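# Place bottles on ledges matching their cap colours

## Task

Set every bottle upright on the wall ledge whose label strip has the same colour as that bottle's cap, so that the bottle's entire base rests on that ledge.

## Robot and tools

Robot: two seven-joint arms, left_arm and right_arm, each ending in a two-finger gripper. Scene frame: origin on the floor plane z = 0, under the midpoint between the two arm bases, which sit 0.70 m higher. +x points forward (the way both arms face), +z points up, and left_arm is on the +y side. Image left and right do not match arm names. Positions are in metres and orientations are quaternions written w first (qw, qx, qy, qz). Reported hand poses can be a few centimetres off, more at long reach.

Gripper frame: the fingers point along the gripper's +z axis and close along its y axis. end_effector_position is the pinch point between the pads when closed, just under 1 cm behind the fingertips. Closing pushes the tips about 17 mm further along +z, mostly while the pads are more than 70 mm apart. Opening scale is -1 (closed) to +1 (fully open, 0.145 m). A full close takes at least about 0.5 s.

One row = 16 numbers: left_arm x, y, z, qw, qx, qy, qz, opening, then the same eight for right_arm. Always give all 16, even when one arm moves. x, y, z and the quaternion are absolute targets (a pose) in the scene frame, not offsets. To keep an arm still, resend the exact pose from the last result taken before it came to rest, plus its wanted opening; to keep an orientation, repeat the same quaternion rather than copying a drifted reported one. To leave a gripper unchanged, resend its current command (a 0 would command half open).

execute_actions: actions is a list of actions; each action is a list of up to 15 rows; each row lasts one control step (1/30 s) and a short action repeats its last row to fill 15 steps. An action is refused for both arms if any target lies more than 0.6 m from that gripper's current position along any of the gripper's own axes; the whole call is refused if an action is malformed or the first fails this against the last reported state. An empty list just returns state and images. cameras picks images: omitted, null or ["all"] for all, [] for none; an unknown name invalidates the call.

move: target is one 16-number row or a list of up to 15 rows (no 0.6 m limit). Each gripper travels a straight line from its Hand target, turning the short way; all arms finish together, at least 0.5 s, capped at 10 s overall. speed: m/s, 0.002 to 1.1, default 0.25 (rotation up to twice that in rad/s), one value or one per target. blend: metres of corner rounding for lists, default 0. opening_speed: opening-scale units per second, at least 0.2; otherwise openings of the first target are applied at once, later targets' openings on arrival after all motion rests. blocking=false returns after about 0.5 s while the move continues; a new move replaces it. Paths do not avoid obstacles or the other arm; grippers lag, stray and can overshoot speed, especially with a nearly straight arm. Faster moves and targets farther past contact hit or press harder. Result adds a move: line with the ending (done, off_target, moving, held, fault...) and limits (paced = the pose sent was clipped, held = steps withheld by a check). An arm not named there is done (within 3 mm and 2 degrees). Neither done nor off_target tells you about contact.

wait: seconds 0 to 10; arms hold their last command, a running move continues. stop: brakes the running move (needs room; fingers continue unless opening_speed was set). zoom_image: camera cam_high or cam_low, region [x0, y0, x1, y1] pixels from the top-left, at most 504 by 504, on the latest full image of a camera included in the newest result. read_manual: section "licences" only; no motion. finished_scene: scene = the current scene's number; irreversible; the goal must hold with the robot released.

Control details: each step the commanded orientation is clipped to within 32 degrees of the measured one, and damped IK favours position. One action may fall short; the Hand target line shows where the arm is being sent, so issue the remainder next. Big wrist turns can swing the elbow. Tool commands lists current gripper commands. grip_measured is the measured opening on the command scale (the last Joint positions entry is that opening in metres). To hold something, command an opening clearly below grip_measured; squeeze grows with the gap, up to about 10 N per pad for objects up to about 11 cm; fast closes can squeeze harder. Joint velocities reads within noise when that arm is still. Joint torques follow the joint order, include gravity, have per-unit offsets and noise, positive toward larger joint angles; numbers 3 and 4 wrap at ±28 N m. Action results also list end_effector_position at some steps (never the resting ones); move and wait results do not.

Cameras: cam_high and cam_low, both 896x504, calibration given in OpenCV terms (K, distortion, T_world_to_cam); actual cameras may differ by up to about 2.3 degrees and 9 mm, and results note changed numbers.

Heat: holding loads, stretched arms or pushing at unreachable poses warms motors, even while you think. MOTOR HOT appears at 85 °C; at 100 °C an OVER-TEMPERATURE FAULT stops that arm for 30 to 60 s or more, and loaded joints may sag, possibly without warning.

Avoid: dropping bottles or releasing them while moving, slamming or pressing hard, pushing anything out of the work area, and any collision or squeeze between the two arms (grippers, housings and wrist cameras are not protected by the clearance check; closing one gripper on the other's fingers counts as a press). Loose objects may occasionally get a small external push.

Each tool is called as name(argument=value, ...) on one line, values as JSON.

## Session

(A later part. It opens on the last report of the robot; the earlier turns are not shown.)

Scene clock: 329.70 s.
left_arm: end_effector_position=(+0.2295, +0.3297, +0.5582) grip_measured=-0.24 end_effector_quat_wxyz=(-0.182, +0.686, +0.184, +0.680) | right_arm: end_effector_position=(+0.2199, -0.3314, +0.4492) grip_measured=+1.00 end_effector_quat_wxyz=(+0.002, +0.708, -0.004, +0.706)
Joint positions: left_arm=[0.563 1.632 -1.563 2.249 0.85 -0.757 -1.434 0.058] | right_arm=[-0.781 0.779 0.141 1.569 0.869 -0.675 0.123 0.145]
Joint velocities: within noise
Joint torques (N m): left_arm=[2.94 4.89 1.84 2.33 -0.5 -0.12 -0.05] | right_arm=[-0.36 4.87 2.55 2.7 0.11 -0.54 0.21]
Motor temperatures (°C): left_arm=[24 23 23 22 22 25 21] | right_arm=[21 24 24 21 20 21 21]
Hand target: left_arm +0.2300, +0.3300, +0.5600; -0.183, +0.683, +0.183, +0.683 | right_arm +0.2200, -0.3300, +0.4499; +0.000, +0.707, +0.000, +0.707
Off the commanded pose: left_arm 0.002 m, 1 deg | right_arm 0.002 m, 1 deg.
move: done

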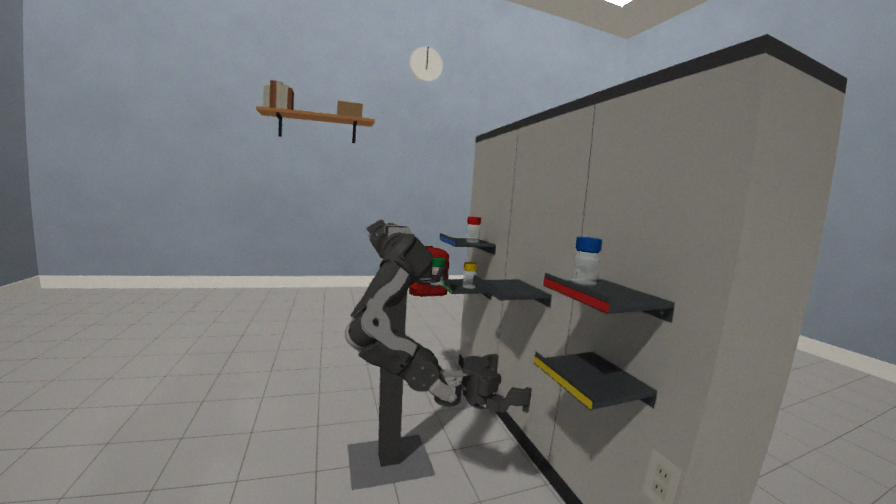

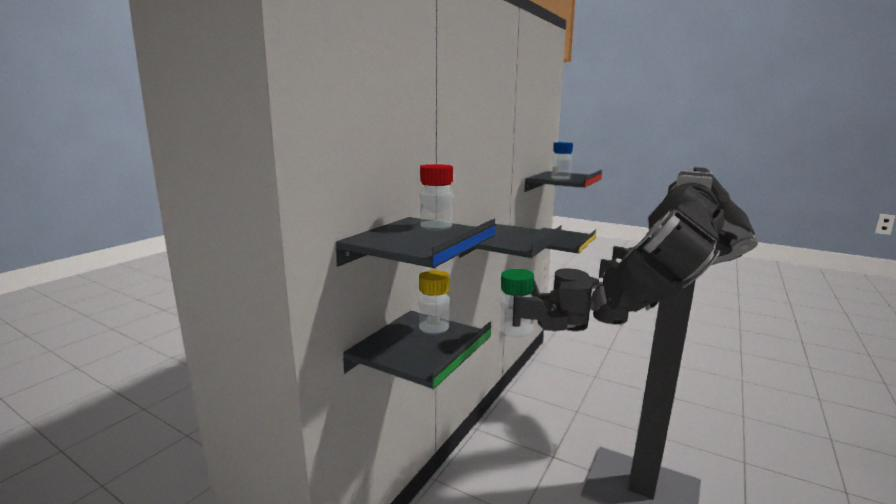

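move(target=[0.40,0.428,0.548,-0.183,0.683,0.183,0.683,-0.6,0.22,-0.33,0.45,0,0.7071,0,0.7071,1], speed=0.1)

zoom_image(camera="cam_low", region=[330, 200, 540, 400])

zoom_image(camera="cam_high", region=[400, 200, 540, 320])

Scene clock: 340.07 s.
left_arm: end_effector_position=(+0.3965, +0.4324, +0.5452) grip_measured=-0.24 end_effector_quat_wxyz=(-0.191, +0.684, +0.190, +0.678) | right_arm: end_effector_position=(+0.2199, -0.3314, +0.4492) grip_measured=+1.00 end_effector_quat_wxyz=(+0.002, +0.708, -0.004, +0.706)
Joint positions: left_arm=[0.92 1.186 -1.393 1.237 1.482 -0.472 -0.596 0.058] | right_arm=[-0.781 0.779 0.141 1.569 0.869 -0.675 0.123 0.145]
Joint velocities: within noise
Joint torques (N m): left_arm=[8.53 3.55 3.25 0.92 -0.3 -0.63 0.52] | right_arm=[-0.33 4.84 2.5 2.63 0.11 -0.54 0.2]
Motor temperatures (°C): left_arm=[25 23 24 22 22 24 21] | right_arm=[21 24 24 21 20 21 21]
Hand target: left_arm +0.3999, +0.4280, +0.5479; -0.183, +0.683, +0.183, +0.683 | right_arm +0.2200, -0.3300, +0.4499; +0.000, +0.707, +0.000, +0.707
Off the commanded pose: left_arm 0.006 m, 1 deg | right_arm 0.002 m, 1 deg.
move: off_target (left_arm)

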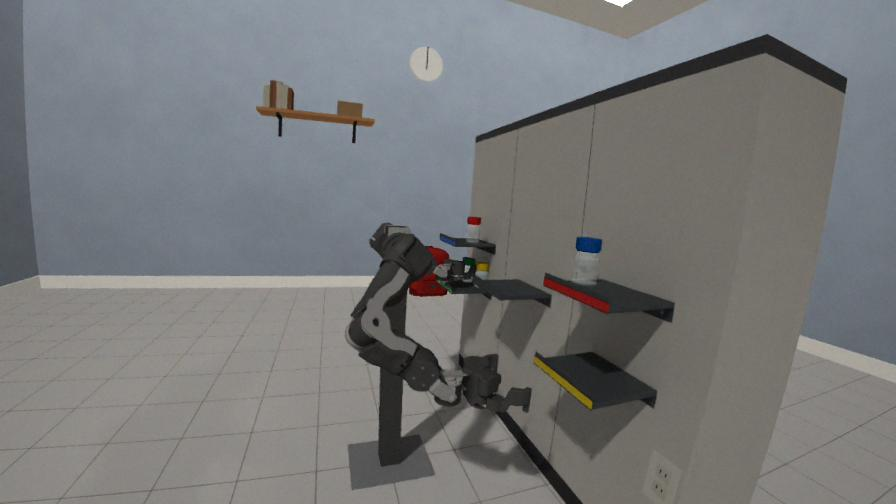

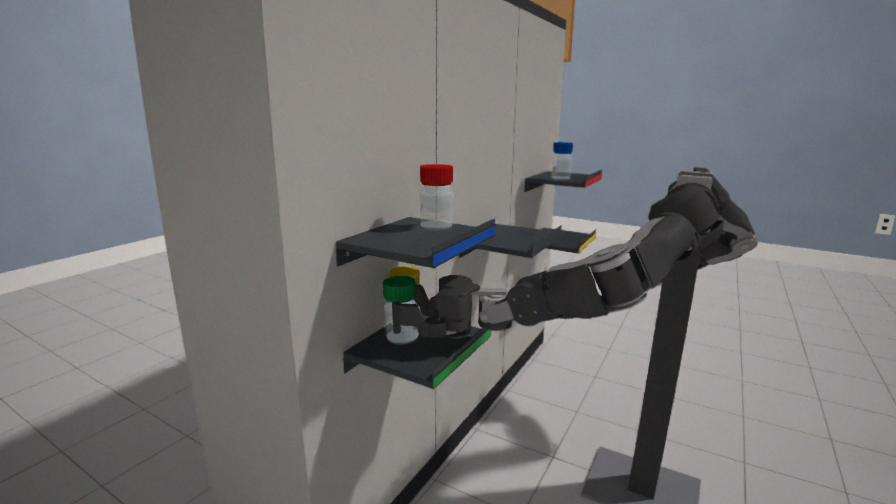

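Scaled by 2.400 from the camera's 896x504 image, which has a finer 1280x720 frame.

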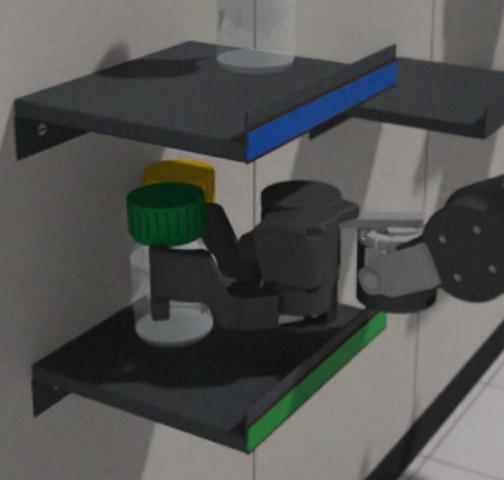

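Scaled by 3.600 from the camera's 896x504 image, which has a finer 1280x720 frame.

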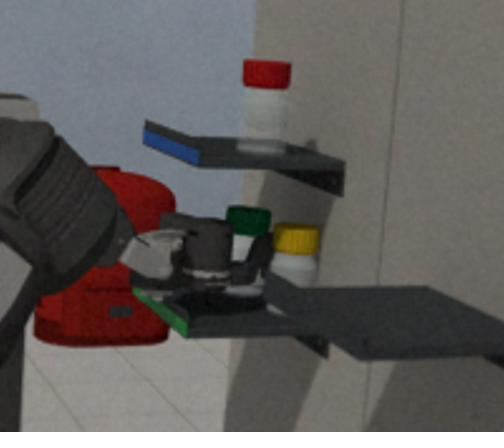

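move(target=[0.40,0.428,0.523,-0.183,0.683,0.183,0.683,-0.6,0.22,-0.33,0.45,0,0.7071,0,0.7071,1], speed=0.04)

zoom_image(camera="cam_low", region=[330, 200, 540, 400])

Scene clock: 352.60 s.
left_arm: end_effector_position=(+0.3988, +0.4346, +0.5355) grip_measured=-0.24 end_effector_quat_wxyz=(-0.190, +0.666, +0.191, +0.696) | right_arm: end_effector_position=(+0.2199, -0.3314, +0.4492) grip_measured=+1.00 end_effector_quat_wxyz=(+0.002, +0.708, -0.004, +0.706)
Joint positions: left_arm=[0.887 1.132 -1.398 1.15 1.478 -0.568 -0.567 0.058] | right_arm=[-0.781 0.779 0.141 1.569 0.869 -0.675 0.123 0.145]
Joint velocities: within noise
Joint torques (N m): left_arm=[5.02 2.15 0.85 0.68 0.11 0.13 0.48] | right_arm=[-0.3 4.87 2.65 2.61 0.11 -0.53 0.21]
Motor temperatures (°C): left_arm=[26 22 24 22 22 25 21] | right_arm=[21 24 24 21 20 21 21]
Hand target: left_arm +0.3995, +0.4279, +0.5231; -0.183, +0.683, +0.183, +0.683 | right_arm +0.2200, -0.3300, +0.4499; +0.000, +0.707, +0.000, +0.707
Off the commanded pose: left_arm 0.014 m, 3 deg | right_arm 0.002 m, 1 deg.
move: off_target (left_arm)

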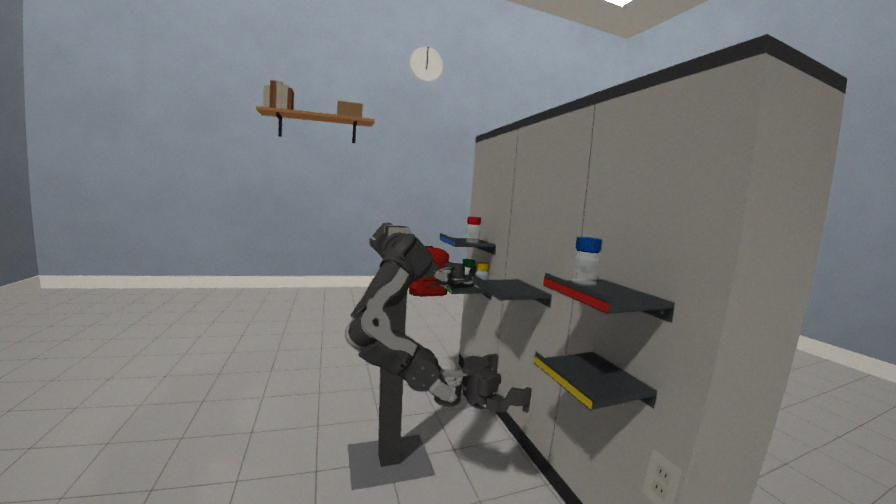

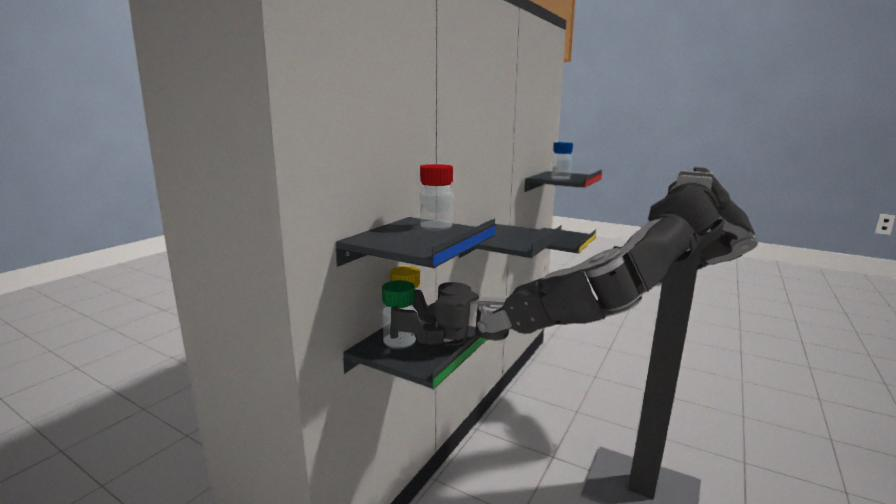

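Scaled by 2.400 from the camera's 896x504 image, which has a finer 1280x720 frame.

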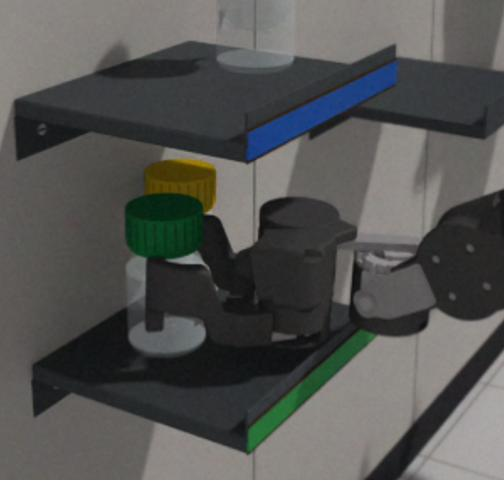

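move(target=[[0.40,0.428,0.532,-0.183,0.683,0.183,0.683,-0.6,0.22,-0.33,0.45,0,0.7071,0,0.7071,1],[0.40,0.428,0.532,-0.183,0.683,0.183,0.683,0.0,0.22,-0.33,0.45,0,0.7071,0,0.7071,1]], speed=0.04, opening_speed=0.5)

zoom_image(camera="cam_low", region=[330, 200, 540, 400])

zoom_image(camera="cam_high", region=[400, 200, 540, 320])

Scene clock: 369.37 s.
left_arm: end_effector_position=(+0.3978, +0.4339, +0.5362) grip_measured=+0.00 end_effector_quat_wxyz=(-0.189, +0.675, +0.191, +0.687) | right_arm: end_effector_position=(+0.2199, -0.3314, +0.4492) grip_measured=+1.00 end_effector_quat_wxyz=(+0.002, +0.708, -0.004, +0.706)
Joint positions: left_arm=[0.895 1.149 -1.398 1.177 1.485 -0.534 -0.573 0.075] | right_arm=[-0.781 0.779 0.141 1.569 0.869 -0.675 0.123 0.145]
Joint velocities: within noise
Joint torques (N m): left_arm=[7.27 3.26 1.83 1.59 -0.21 -0.16 0.35] | right_arm=[-0.38 4.97 2.58 2.63 0.12 -0.53 0.18]
Motor temperatures (°C): left_arm=[26 22 24 22 22 24 21] | right_arm=[21 24 24 21 20 21 21]
Hand target: left_arm +0.3998, +0.4281, +0.5320; -0.183, +0.683, +0.183, +0.683 | right_arm +0.2200, -0.3300, +0.4499; +0.000, +0.707, +0.000, +0.707
Off the commanded pose: left_arm 0.008 m, 2 deg | right_arm 0.002 m, 1 deg.
move: off_target (left_arm); target 2's new opening was sent with left_arm's hand 0.006 m and 1 deg from that target

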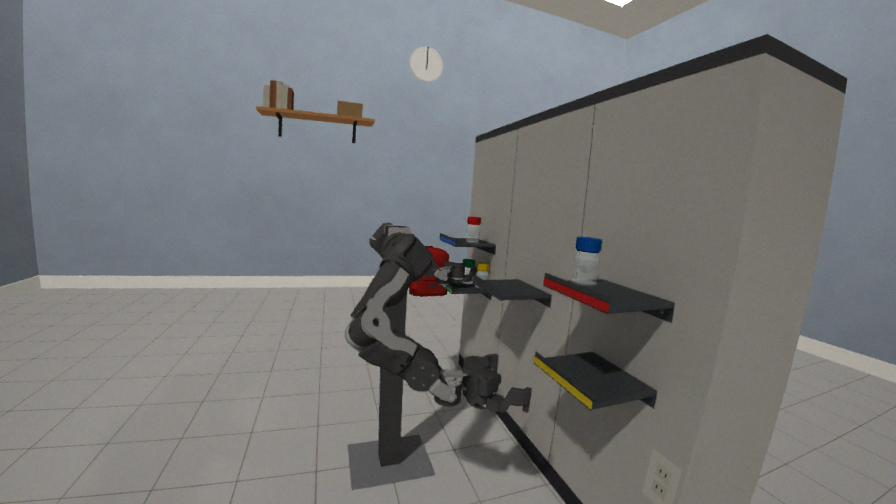

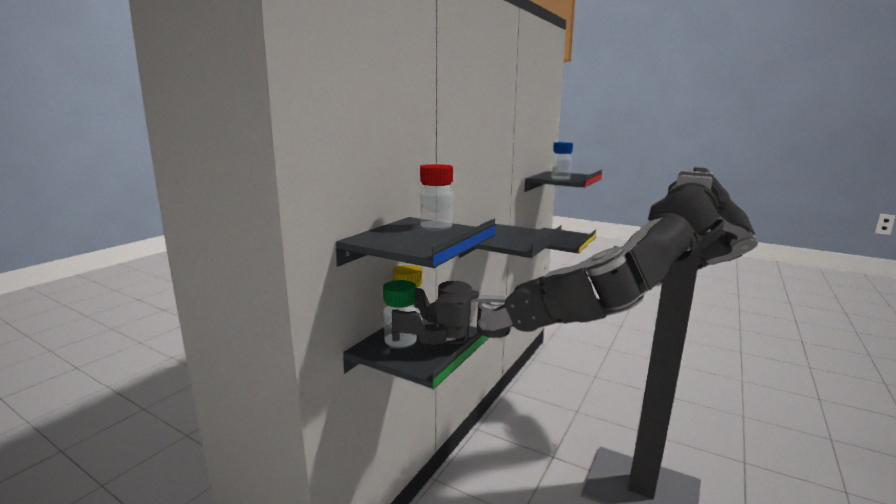

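Scaled by 2.400 from the camera's 896x504 image, which has a finer 1280x720 frame.

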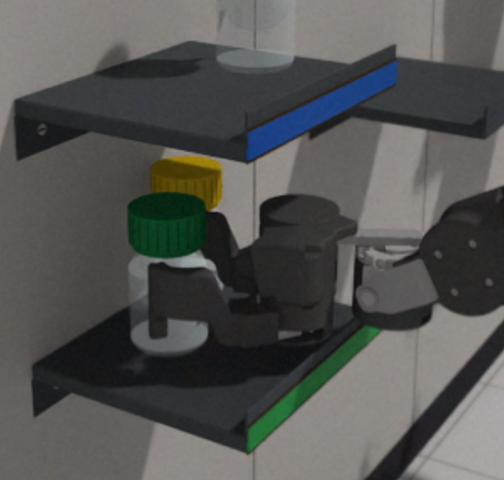

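Scaled by 3.600 from the camera's 896x504 image, which has a finer 1280x720 frame.

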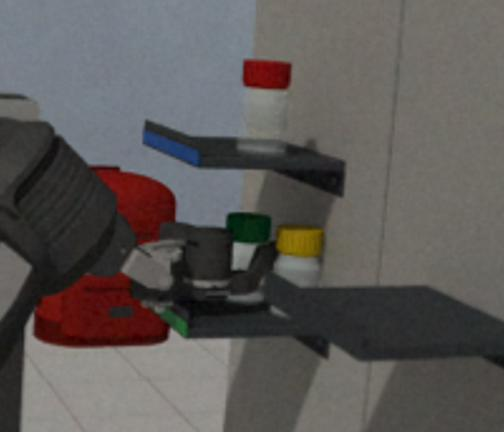

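Retract along the axis.

move(target=[[0.356,0.4026,0.534,-0.183,0.683,0.183,0.683,0.1,0.22,-0.33,0.45,0,0.7071,0,0.7071,1],[0.24,0.336,0.55,-0.183,0.683,0.183,0.683,0.4,0.22,-0.33,0.45,0,0.7071,0,0.7071,1]], speed=0.12, opening_speed=0.5)

zoom_image(camera="cam_low", region=[330, 200, 540, 400])

zoom_image(camera="cam_high", region=[400, 200, 540, 320])

Scene clock: 380.50 s.
left_arm: end_effector_position=(+0.2408, +0.3347, +0.5503) grip_measured=+0.40 end_effector_quat_wxyz=(-0.181, +0.684, +0.181, +0.684) | right_arm: end_effector_position=(+0.2199, -0.3314, +0.4492) grip_measured=+1.00 end_effector_quat_wxyz=(+0.002, +0.708, -0.004, +0.706)
Joint positions: left_arm=[0.569 1.586 -1.546 2.173 0.885 -0.762 -1.389 0.105] | right_arm=[-0.781 0.779 0.141 1.569 0.869 -0.675 0.123 0.145]
Joint velocities: within noise
Joint torques (N m): left_arm=[2.47 4.97 1.39 1.87 -0.31 -0.26 -0.04] | right_arm=[-0.3 5 2.62 2.59 0.1 -0.52 0.19]
Motor temperatures (°C): left_arm=[26 22 24 22 22 24 21] | right_arm=[21 24 24 21 20 21 21]
Hand target: left_arm +0.2400, +0.3360, +0.5500; -0.183, +0.683, +0.183, +0.683 | right_arm +0.2200, -0.3300, +0.4499; +0.000, +0.707, +0.000, +0.707
Off the commanded pose: left_arm 0.002 m, 0 deg | right_arm 0.002 m, 1 deg.
move: done

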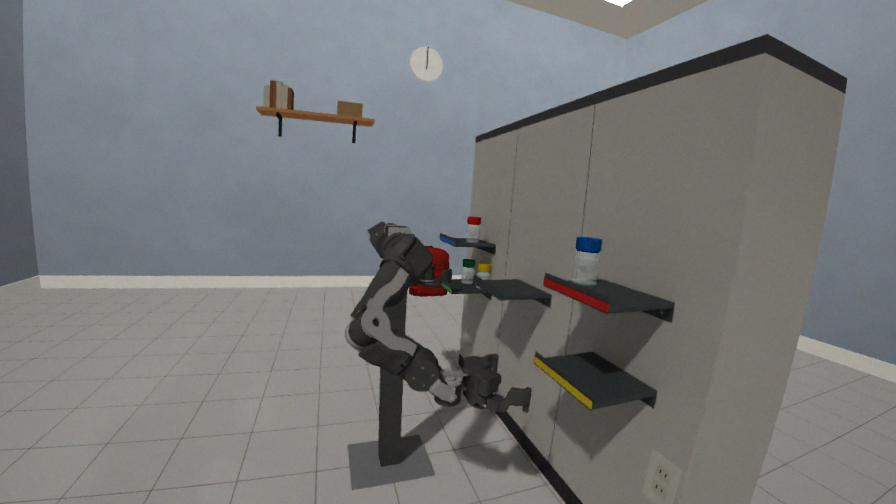

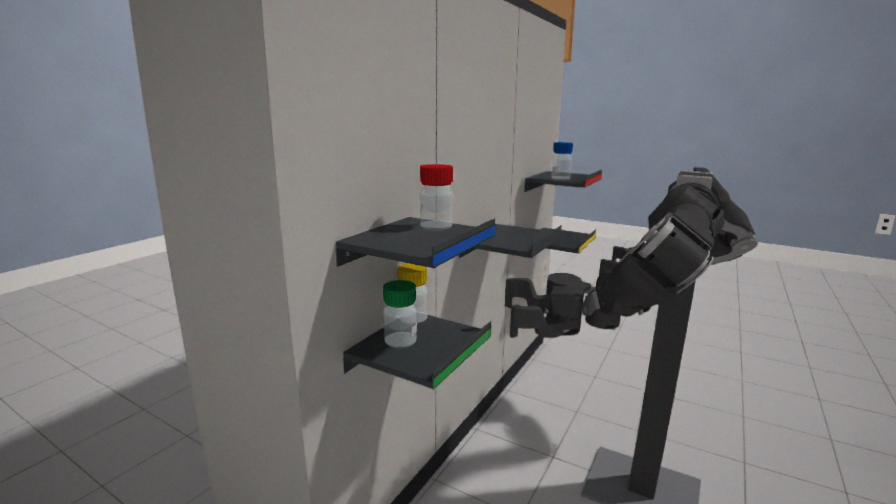

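Scaled by 2.400 from the camera's 896x504 image, which has a finer 1280x720 frame.

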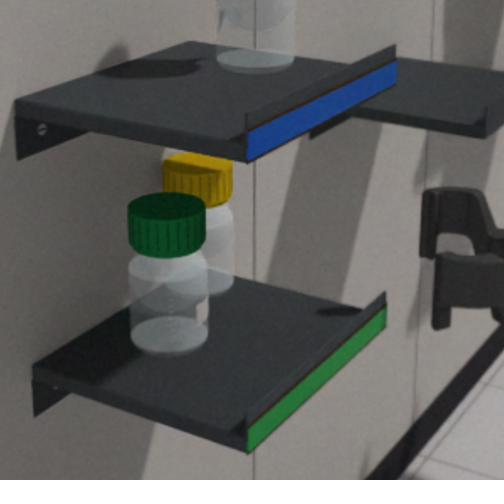

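Scaled by 3.600 from the camera's 896x504 image, which has a finer 1280x720 frame.

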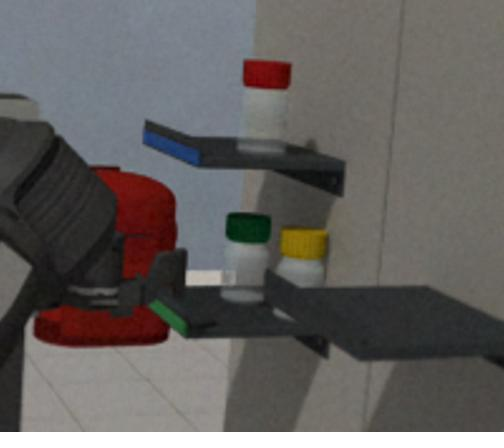

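move(target=[[0.24,0.336,0.54,-0.183,0.683,0.183,0.683,0.1,0.22,-0.33,0.45,0,0.7071,0,0.7071,1],[0.398,0.428,0.536,-0.183,0.683,0.183,0.683,0.1,0.22,-0.33,0.45,0,0.7071,0,0.7071,1],[0.398,0.428,0.536,-0.183,0.683,0.183,0.683,-0.6,0.22,-0.33,0.45,0,0.7071,0,0.7071,1]], speed=0.1, opening_speed=0.6)

zoom_image(camera="cam_low", region=[330, 200, 540, 400])

Scene clock: 439.40 s.
left_arm: end_effector_position=(+0.3970, +0.4293, +0.5361) grip_measured=-0.24 end_effector_quat_wxyz=(-0.185, +0.682, +0.184, +0.683) | right_arm: end_effector_position=(+0.2199, -0.3314, +0.4492) grip_measured=+1.00 end_effector_quat_wxyz=(+0.002, +0.708, -0.004, +0.706)
Joint positions: left_arm=[0.912 1.164 -1.424 1.208 1.488 -0.522 -0.576 0.058] | right_arm=[-0.781 0.779 0.141 1.569 0.869 -0.675 0.123 0.145]
Joint velocities: within noise
Joint torques (N m): left_arm=[7.58 4.02 2.81 0.57 -0.1 -0.49 0.22] | right_arm=[-0.3 4.87 2.58 2.66 0.11 -0.52 0.17]
Motor temperatures (°C): left_arm=[24 23 24 21 22 24 21] | right_arm=[21 24 24 21 20 21 21]
Hand target: left_arm +0.3980, +0.4280, +0.5360; -0.183, +0.683, +0.183, +0.683 | right_arm +0.2200, -0.3300, +0.4499; +0.000, +0.707, +0.000, +0.707
Off the commanded pose: left_arm 0.002 m, 0 deg | right_arm 0.002 m, 1 deg.
move: done

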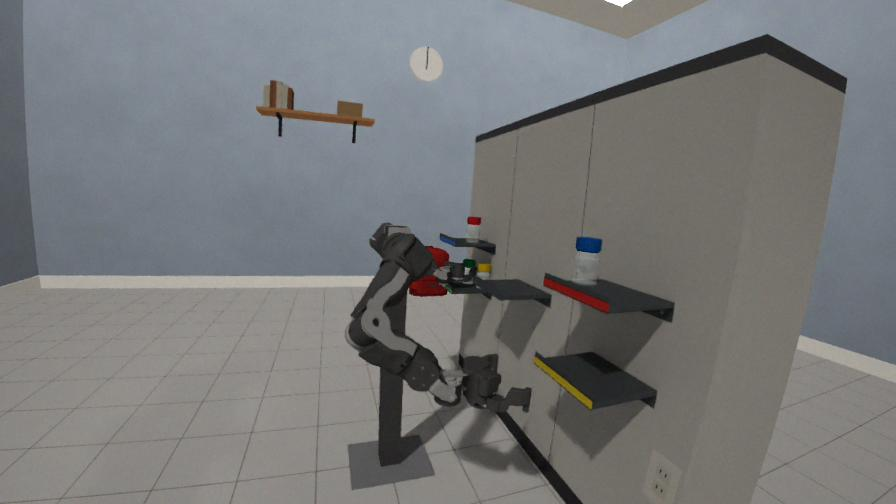

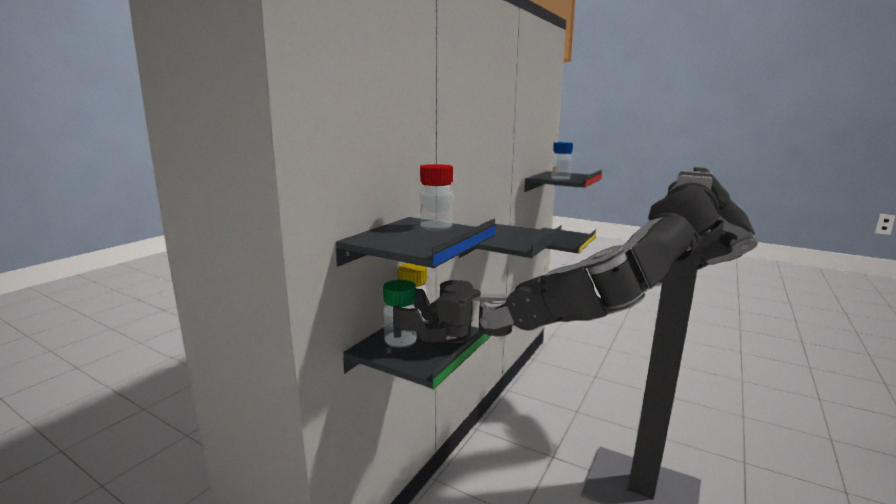

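Scaled by 2.400 from the camera's 896x504 image, which has a finer 1280x720 frame.

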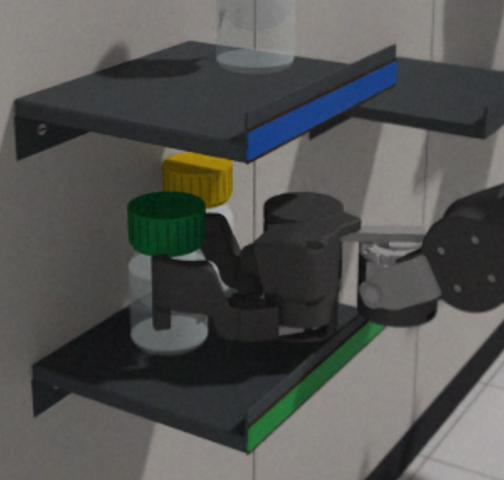

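move(target=[[0.398,0.428,0.552,-0.183,0.683,0.183,0.683,-0.6,0.22,-0.33,0.45,0,0.7071,0,0.7071,1],[0.398,0.453,0.552,-0.183,0.683,0.183,0.683,-0.6,0.22,-0.33,0.45,0,0.7071,0,0.7071,1],[0.398,0.453,0.532,-0.183,0.683,0.183,0.683,-0.6,0.22,-0.33,0.45,0,0.7071,0,0.7071,1],[0.398,0.453,0.534,-0.183,0.683,0.183,0.683,0.05,0.22,-0.33,0.45,0,0.7071,0,0.7071,1]], speed=0.05, opening_speed=0.5)

zoom_image(camera="cam_low", region=[330, 200, 540, 400])

Scene clock: 452.07 s.
left_arm: end_effector_position=(+0.3984, +0.4536, +0.5360) grip_measured=+0.05 end_effector_quat_wxyz=(-0.184, +0.680, +0.184, +0.685) | right_arm: end_effector_position=(+0.2199, -0.3314, +0.4492) grip_measured=+1.00 end_effector_quat_wxyz=(+0.002, +0.708, -0.004, +0.706)
Joint positions: left_arm=[0.916 1.154 -1.422 1.081 1.554 -0.528 -0.438 0.079] | right_arm=[-0.781 0.779 0.141 1.569 0.869 -0.675 0.123 0.145]
Joint velocities: within noise
Joint torques (N m): left_arm=[6.74 4.71 2.3 0.5 -0.01 -0.52 0.18] | right_arm=[-0.3 4.84 2.51 2.52 0.11 -0.54 0.17]
Motor temperatures (°C): left_arm=[26 23 24 21 22 24 21] | right_arm=[21 24 23 21 20 21 21]
Hand target: left_arm +0.3980, +0.4530, +0.5340; -0.183, +0.683, +0.183, +0.683 | right_arm +0.2200, -0.3300, +0.4499; +0.000, +0.707, +0.000, +0.707
Off the commanded pose: left_arm 0.002 m, 0 deg | right_arm 0.002 m, 1 deg.
move: done

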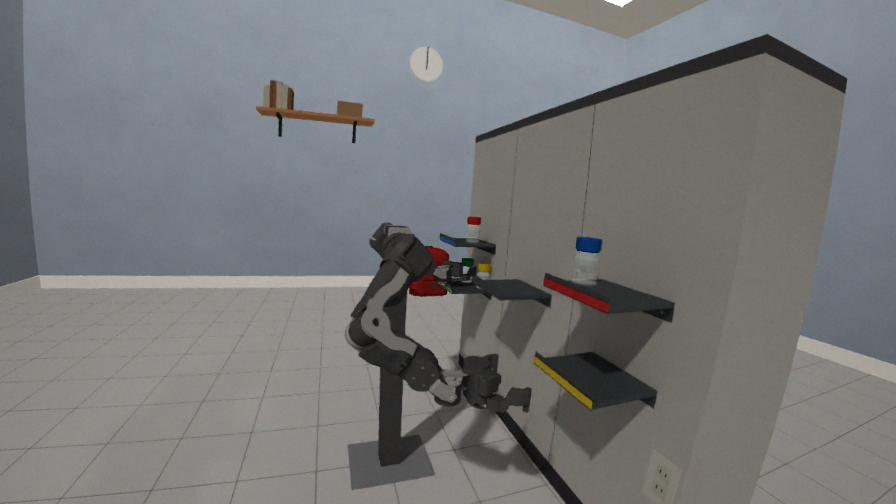

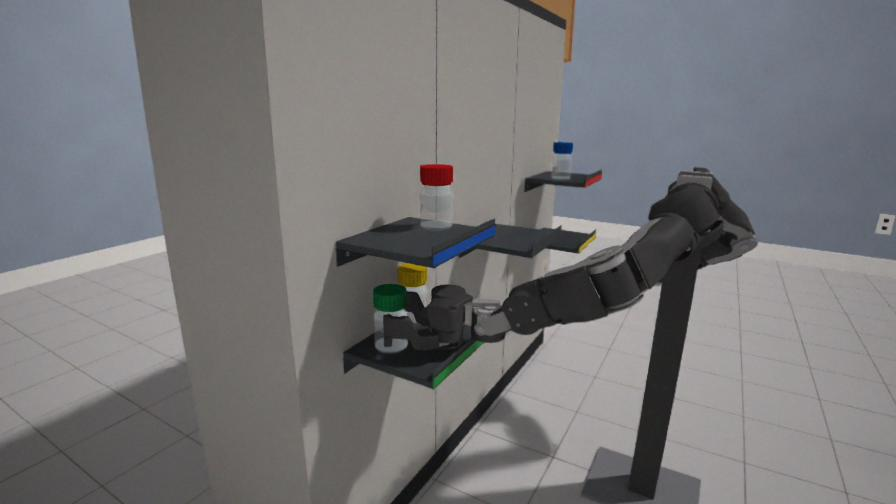

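Scaled by 2.400 from the camera's 896x504 image, which has a finer 1280x720 frame.

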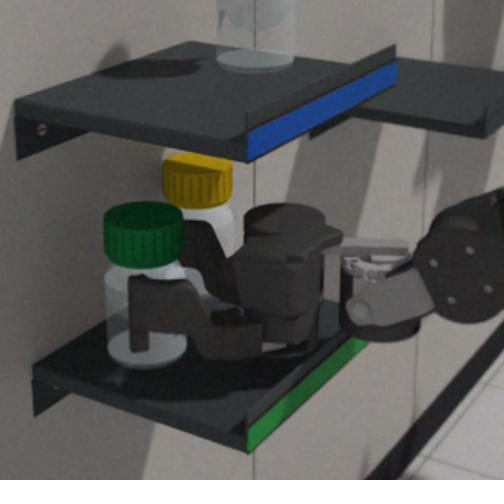

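move(target=[[0.25,0.368,0.545,-0.183,0.683,0.183,0.683,0.1,0.22,-0.33,0.45,0,0.7071,0,0.7071,1],[0.24,0.316,0.542,-0.0616,0.7044,0.0616,0.7044,0.15,0.22,-0.33,0.45,0,0.7071,0,0.7071,1],[0.36,0.337,0.538,-0.0616,0.7044,0.0616,0.7044,0.15,0.22,-0.33,0.45,0,0.7071,0,0.7071,1]], speed=0.12, opening_speed=0.6)

zoom_image(camera="cam_low", region=[330, 200, 540, 400])

zoom_image(camera="cam_high", region=[400, 200, 540, 320])

Scene clock: 469.60 s.
left_arm: end_effector_position=(+0.3598, +0.3377, +0.5383) grip_measured=+0.15 end_effector_quat_wxyz=(-0.063, +0.703, +0.063, +0.705) | right_arm: end_effector_position=(+0.2199, -0.3314, +0.4492) grip_measured=+1.00 end_effector_quat_wxyz=(+0.002, +0.708, -0.004, +0.706)
Joint positions: left_arm=[0.747 1.353 -1.393 1.636 1.327 -0.612 -0.523 0.087] | right_arm=[-0.781 0.779 0.141 1.569 0.869 -0.675 0.123 0.145]
Joint velocities: within noise
Joint torques (N m): left_arm=[5.63 4.68 2.82 1.21 -0.04 -0.5 0.24] | right_arm=[-0.38 5.05 2.54 2.54 0.1 -0.55 0.2]
Motor temperatures (°C): left_arm=[25 23 24 21 22 24 21] | right_arm=[20 24 23 21 20 21 21]
Hand target: left_arm +0.3600, +0.3370, +0.5380; -0.062, +0.704, +0.062, +0.704 | right_arm +0.2200, -0.3300, +0.4499; +0.000, +0.707, +0.000, +0.707
Off the commanded pose: left_arm 0.001 m, 0 deg | right_arm 0.002 m, 1 deg.
move: done; target 2's new opening was sent with left_arm's hand 0.002 m and 7 deg from that target

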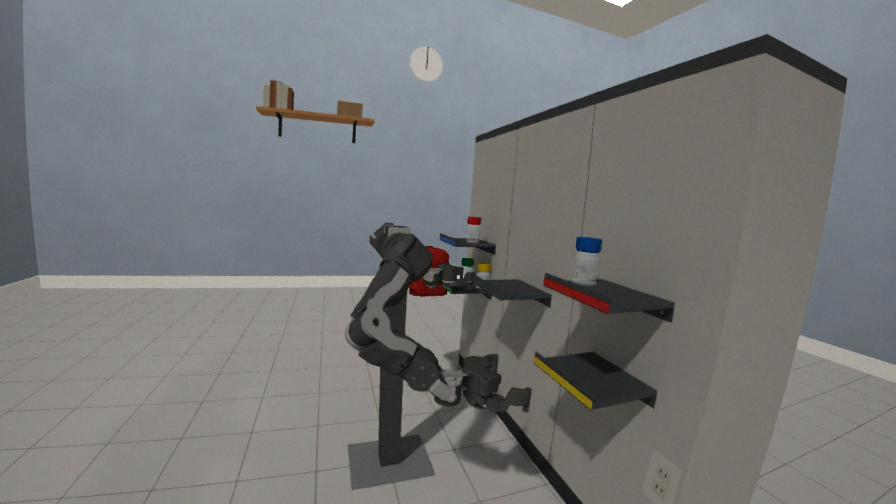

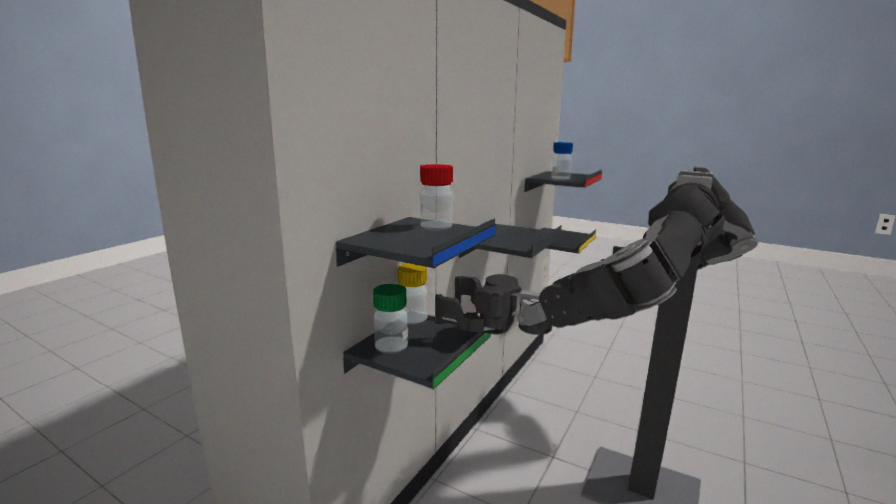

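Scaled by 2.400 from the camera's 896x504 image, which has a finer 1280x720 frame.

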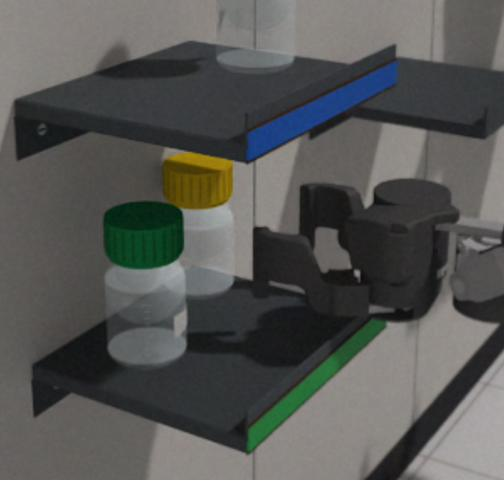

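Scaled by 3.600 from the camera's 896x504 image, which has a finer 1280x720 frame.

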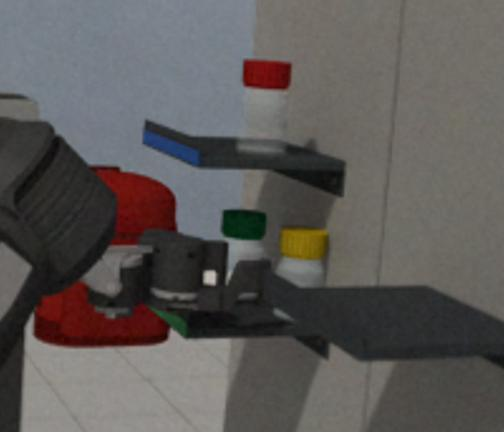

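move(target=[[0.418,0.347,0.538,-0.0616,0.7044,0.0616,0.7044,0.15,0.22,-0.33,0.45,0,0.7071,0,0.7071,1],[0.418,0.347,0.538,-0.0616,0.7044,0.0616,0.7044,-0.6,0.22,-0.33,0.45,0,0.7071,0,0.7071,1]], speed=0.08, opening_speed=0.5)

zoom_image(camera="cam_low", region=[330, 200, 540, 400])

zoom_image(camera="cam_high", region=[400, 200, 540, 320])

Scene clock: 481.13 s.
left_arm: end_effector_position=(+0.4177, +0.3471, +0.5382) grip_measured=-0.33 end_effector_quat_wxyz=(-0.062, +0.704, +0.061, +0.705) | right_arm: end_effector_position=(+0.2199, -0.3314, +0.4492) grip_measured=+1.00 end_effector_quat_wxyz=(+0.002, +0.708, -0.004, +0.706)
Joint positions: left_arm=[0.887 1.15 -1.382 1.322 1.402 -0.493 -0.362 0.051] | right_arm=[-0.781 0.779 0.141 1.569 0.869 -0.675 0.123 0.145]
Joint velocities: within noise
Joint torques (N m): left_arm=[7.58 3.86 3.03 0.85 0.02 -0.55 0.09] | right_arm=[-0.3 4.68 2.52 2.56 0.09 -0.55 0.2]
Motor temperatures (°C): left_arm=[26 23 25 21 22 24 21] | right_arm=[20 24 23 21 20 21 21]
Hand target: left_arm +0.4180, +0.3471, +0.5381; -0.062, +0.704, +0.062, +0.705 | right_arm +0.2200, -0.3300, +0.4499; +0.000, +0.707, +0.000, +0.707
Off the commanded pose: left_arm 0.000 m, 0 deg | right_arm 0.002 m, 1 deg.
move: done

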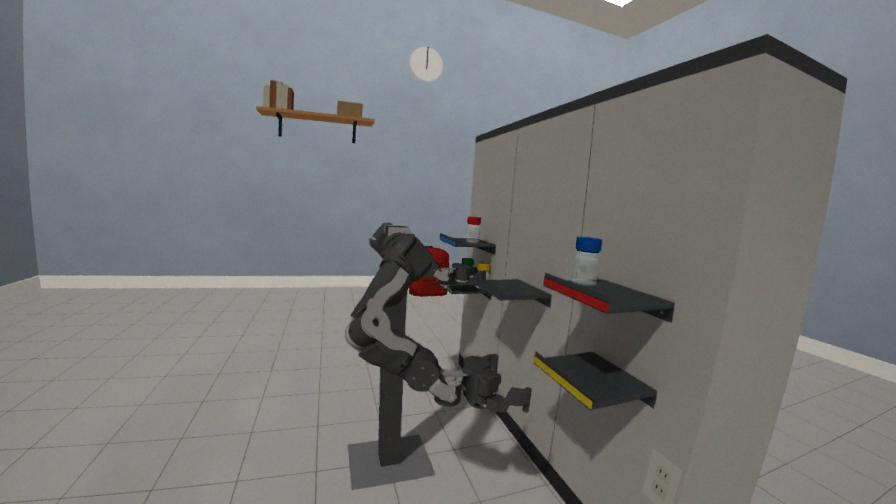

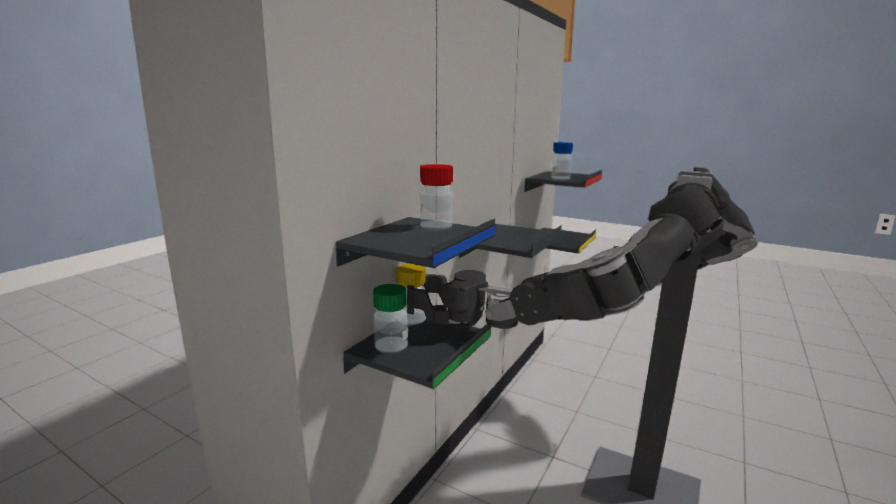

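Scaled by 2.400 from the camera's 896x504 image, which has a finer 1280x720 frame.

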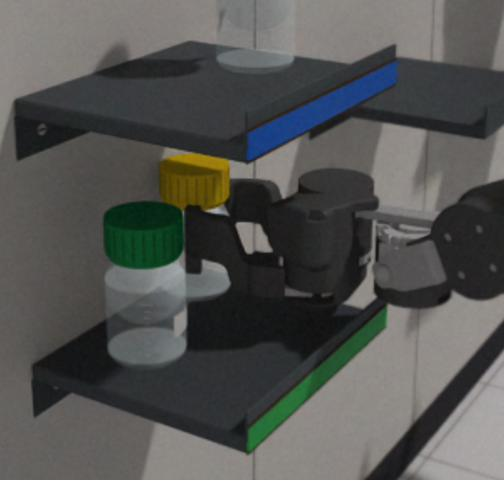

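Scaled by 3.600 from the camera's 896x504 image, which has a finer 1280x720 frame.

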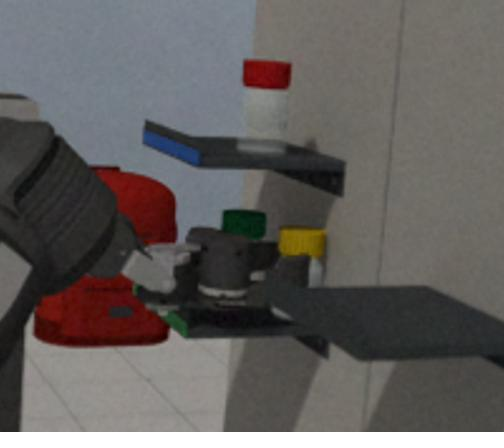

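move(target=[[0.418,0.347,0.560,-0.0616,0.7044,0.0616,0.7044,-0.7,0.22,-0.33,0.45,0,0.7071,0,0.7071,1]], speed=0.05)

zoom_image(camera="cam_low", region=[330, 200, 540, 400])

Scene clock: 488.50 s.
left_arm: end_effector_position=(+0.4175, +0.3453, +0.5555) grip_measured=-0.33 end_effector_quat_wxyz=(-0.060, +0.710, +0.058, +0.700) | right_arm: end_effector_position=(+0.2199, -0.3314, +0.4492) grip_measured=+1.00 end_effector_quat_wxyz=(+0.002, +0.708, -0.004, +0.706)
Joint positions: left_arm=[0.935 1.196 -1.378 1.39 1.414 -0.42 -0.373 0.051] | right_arm=[-0.781 0.779 0.141 1.569 0.869 -0.675 0.123 0.145]
Joint velocities: within noise
Joint torques (N m): left_arm=[8.16 4.34 3.9 1.22 -0.07 -0.83 -0.06] | right_arm=[-0.38 4.76 2.55 2.59 0.1 -0.55 0.19]
Motor temperatures (°C): left_arm=[26 23 25 21 21 24 21] | right_arm=[20 24 23 21 20 21 21]
Hand target: left_arm +0.4180, +0.3469, +0.5599; -0.061, +0.704, +0.061, +0.704 | right_arm +0.2200, -0.3300, +0.4499; +0.000, +0.707, +0.000, +0.707
Off the commanded pose: left_arm 0.005 m, 1 deg | right_arm 0.002 m, 1 deg.
move: off_target (left_arm)

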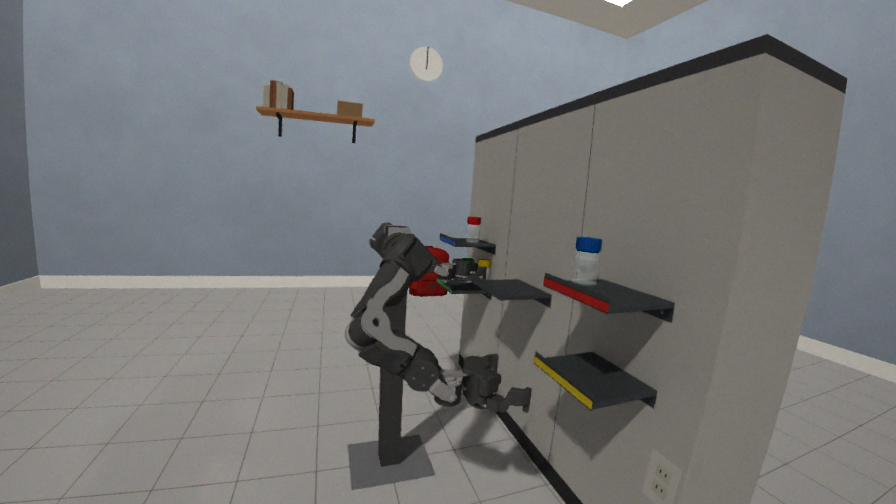

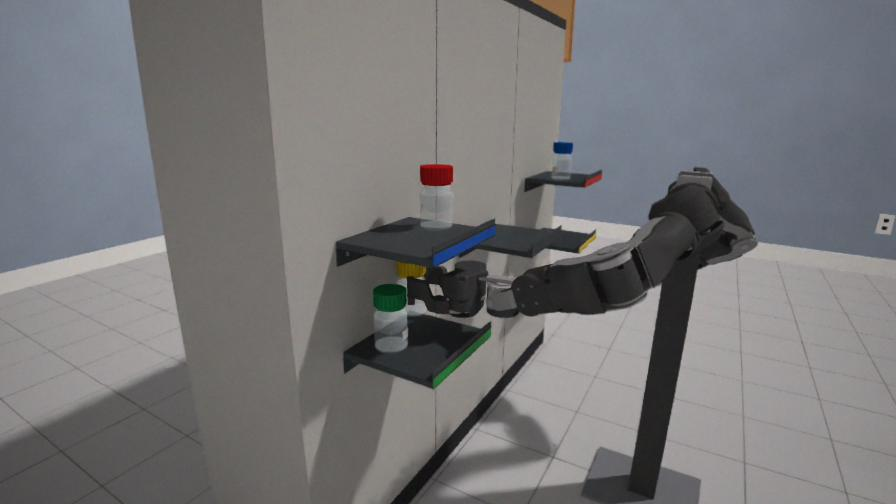

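Scaled by 2.400 from the camera's 896x504 image, which has a finer 1280x720 frame.

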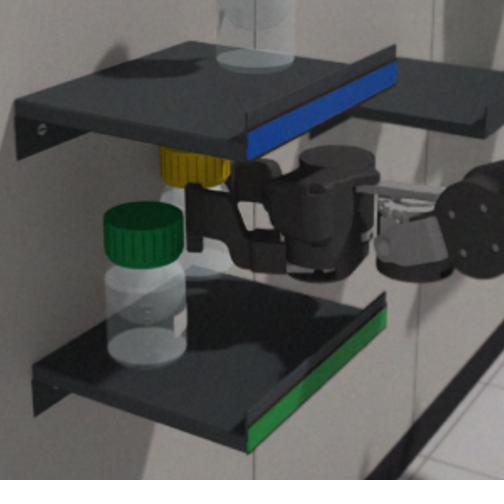

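move(target=[[0.25,0.317,0.557,-0.0616,0.7044,0.0616,0.7044,-0.7,0.22,-0.33,0.45,0,0.7071,0,0.7071,1],[0.25,0.17,0.65,0,0.7071,0,0.7071,-0.7,0.22,-0.33,0.45,0,0.7071,0,0.7071,1],[0.27,0.04,0.67,0,0.7071,0,0.7071,-0.7,0.22,-0.33,0.45,0,0.7071,0,0.7071,1]], speed=0.12, blend=[0.01,0.04,0])

zoom_image(camera="cam_high", region=[400, 200, 540, 320])

Scene clock: 503.67 s.
left_arm: end_effector_position=(+0.2701, +0.0386, +0.6682) grip_measured=-0.36 end_effector_quat_wxyz=(+0.011, +0.702, -0.003, +0.712) | right_arm: end_effector_position=(+0.2199, -0.3314, +0.4492) grip_measured=+1.00 end_effector_quat_wxyz=(+0.002, +0.708, -0.004, +0.706)
Joint positions: left_arm=[0.55 0.182 -1.03 2.402 0.828 0.781 -1.578 0.049] | right_arm=[-0.781 0.779 0.141 1.569 0.869 -0.675 0.123 0.145]
Joint velocities: within noise
Joint torques (N m): left_arm=[5.37 -1.12 1.17 2.89 -0.48 0.01 0.03] | right_arm=[-0.2 4.95 2.54 2.67 0.11 -0.53 0.17]
Motor temperatures (°C): left_arm=[26 23 26 21 22 25 21] | right_arm=[20 24 23 21 20 21 21]
Hand target: left_arm +0.2702, +0.0401, +0.6698; +0.008, +0.699, +0.000, +0.715 | right_arm +0.2200, -0.3300, +0.4499; +0.000, +0.707, +0.000, +0.707
Off the commanded pose: left_arm 0.002 m, 2 deg | right_arm 0.002 m, 1 deg.
joint sent to its limit (left arm) — joint 6 (wrist pitch), upper limit; joint 7 (wrist yaw), lower limit. The joint targets still meet the commanded pose.
move: done

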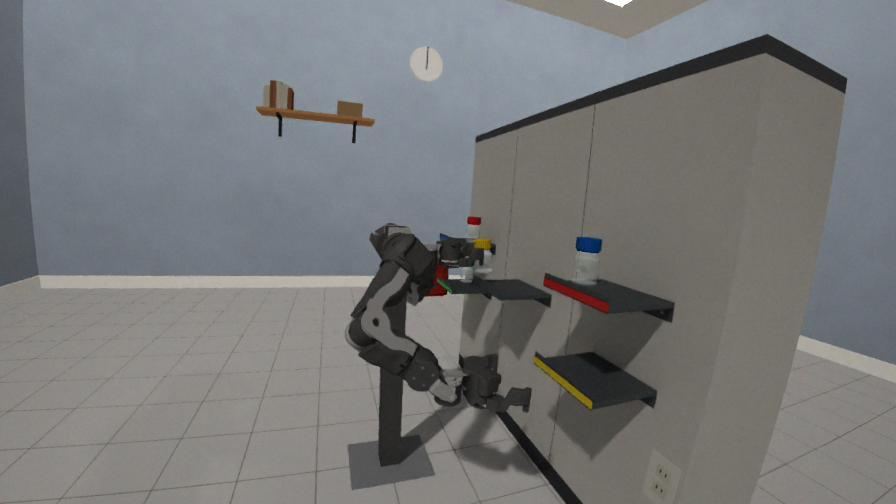

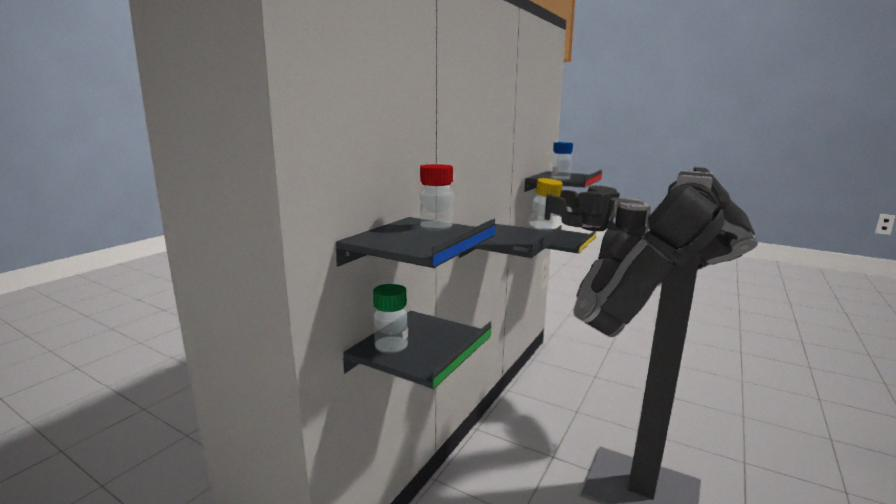

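Scaled by 3.600 from the camera's 896x504 image, which has a finer 1280x720 frame.

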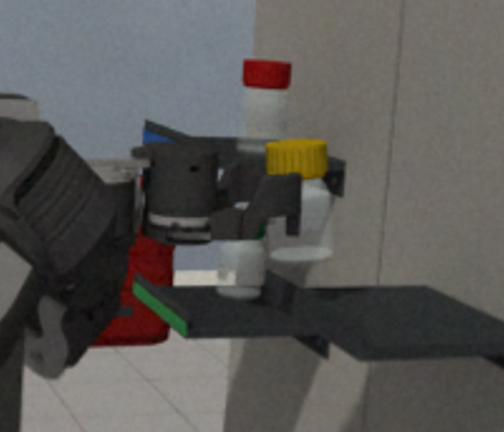

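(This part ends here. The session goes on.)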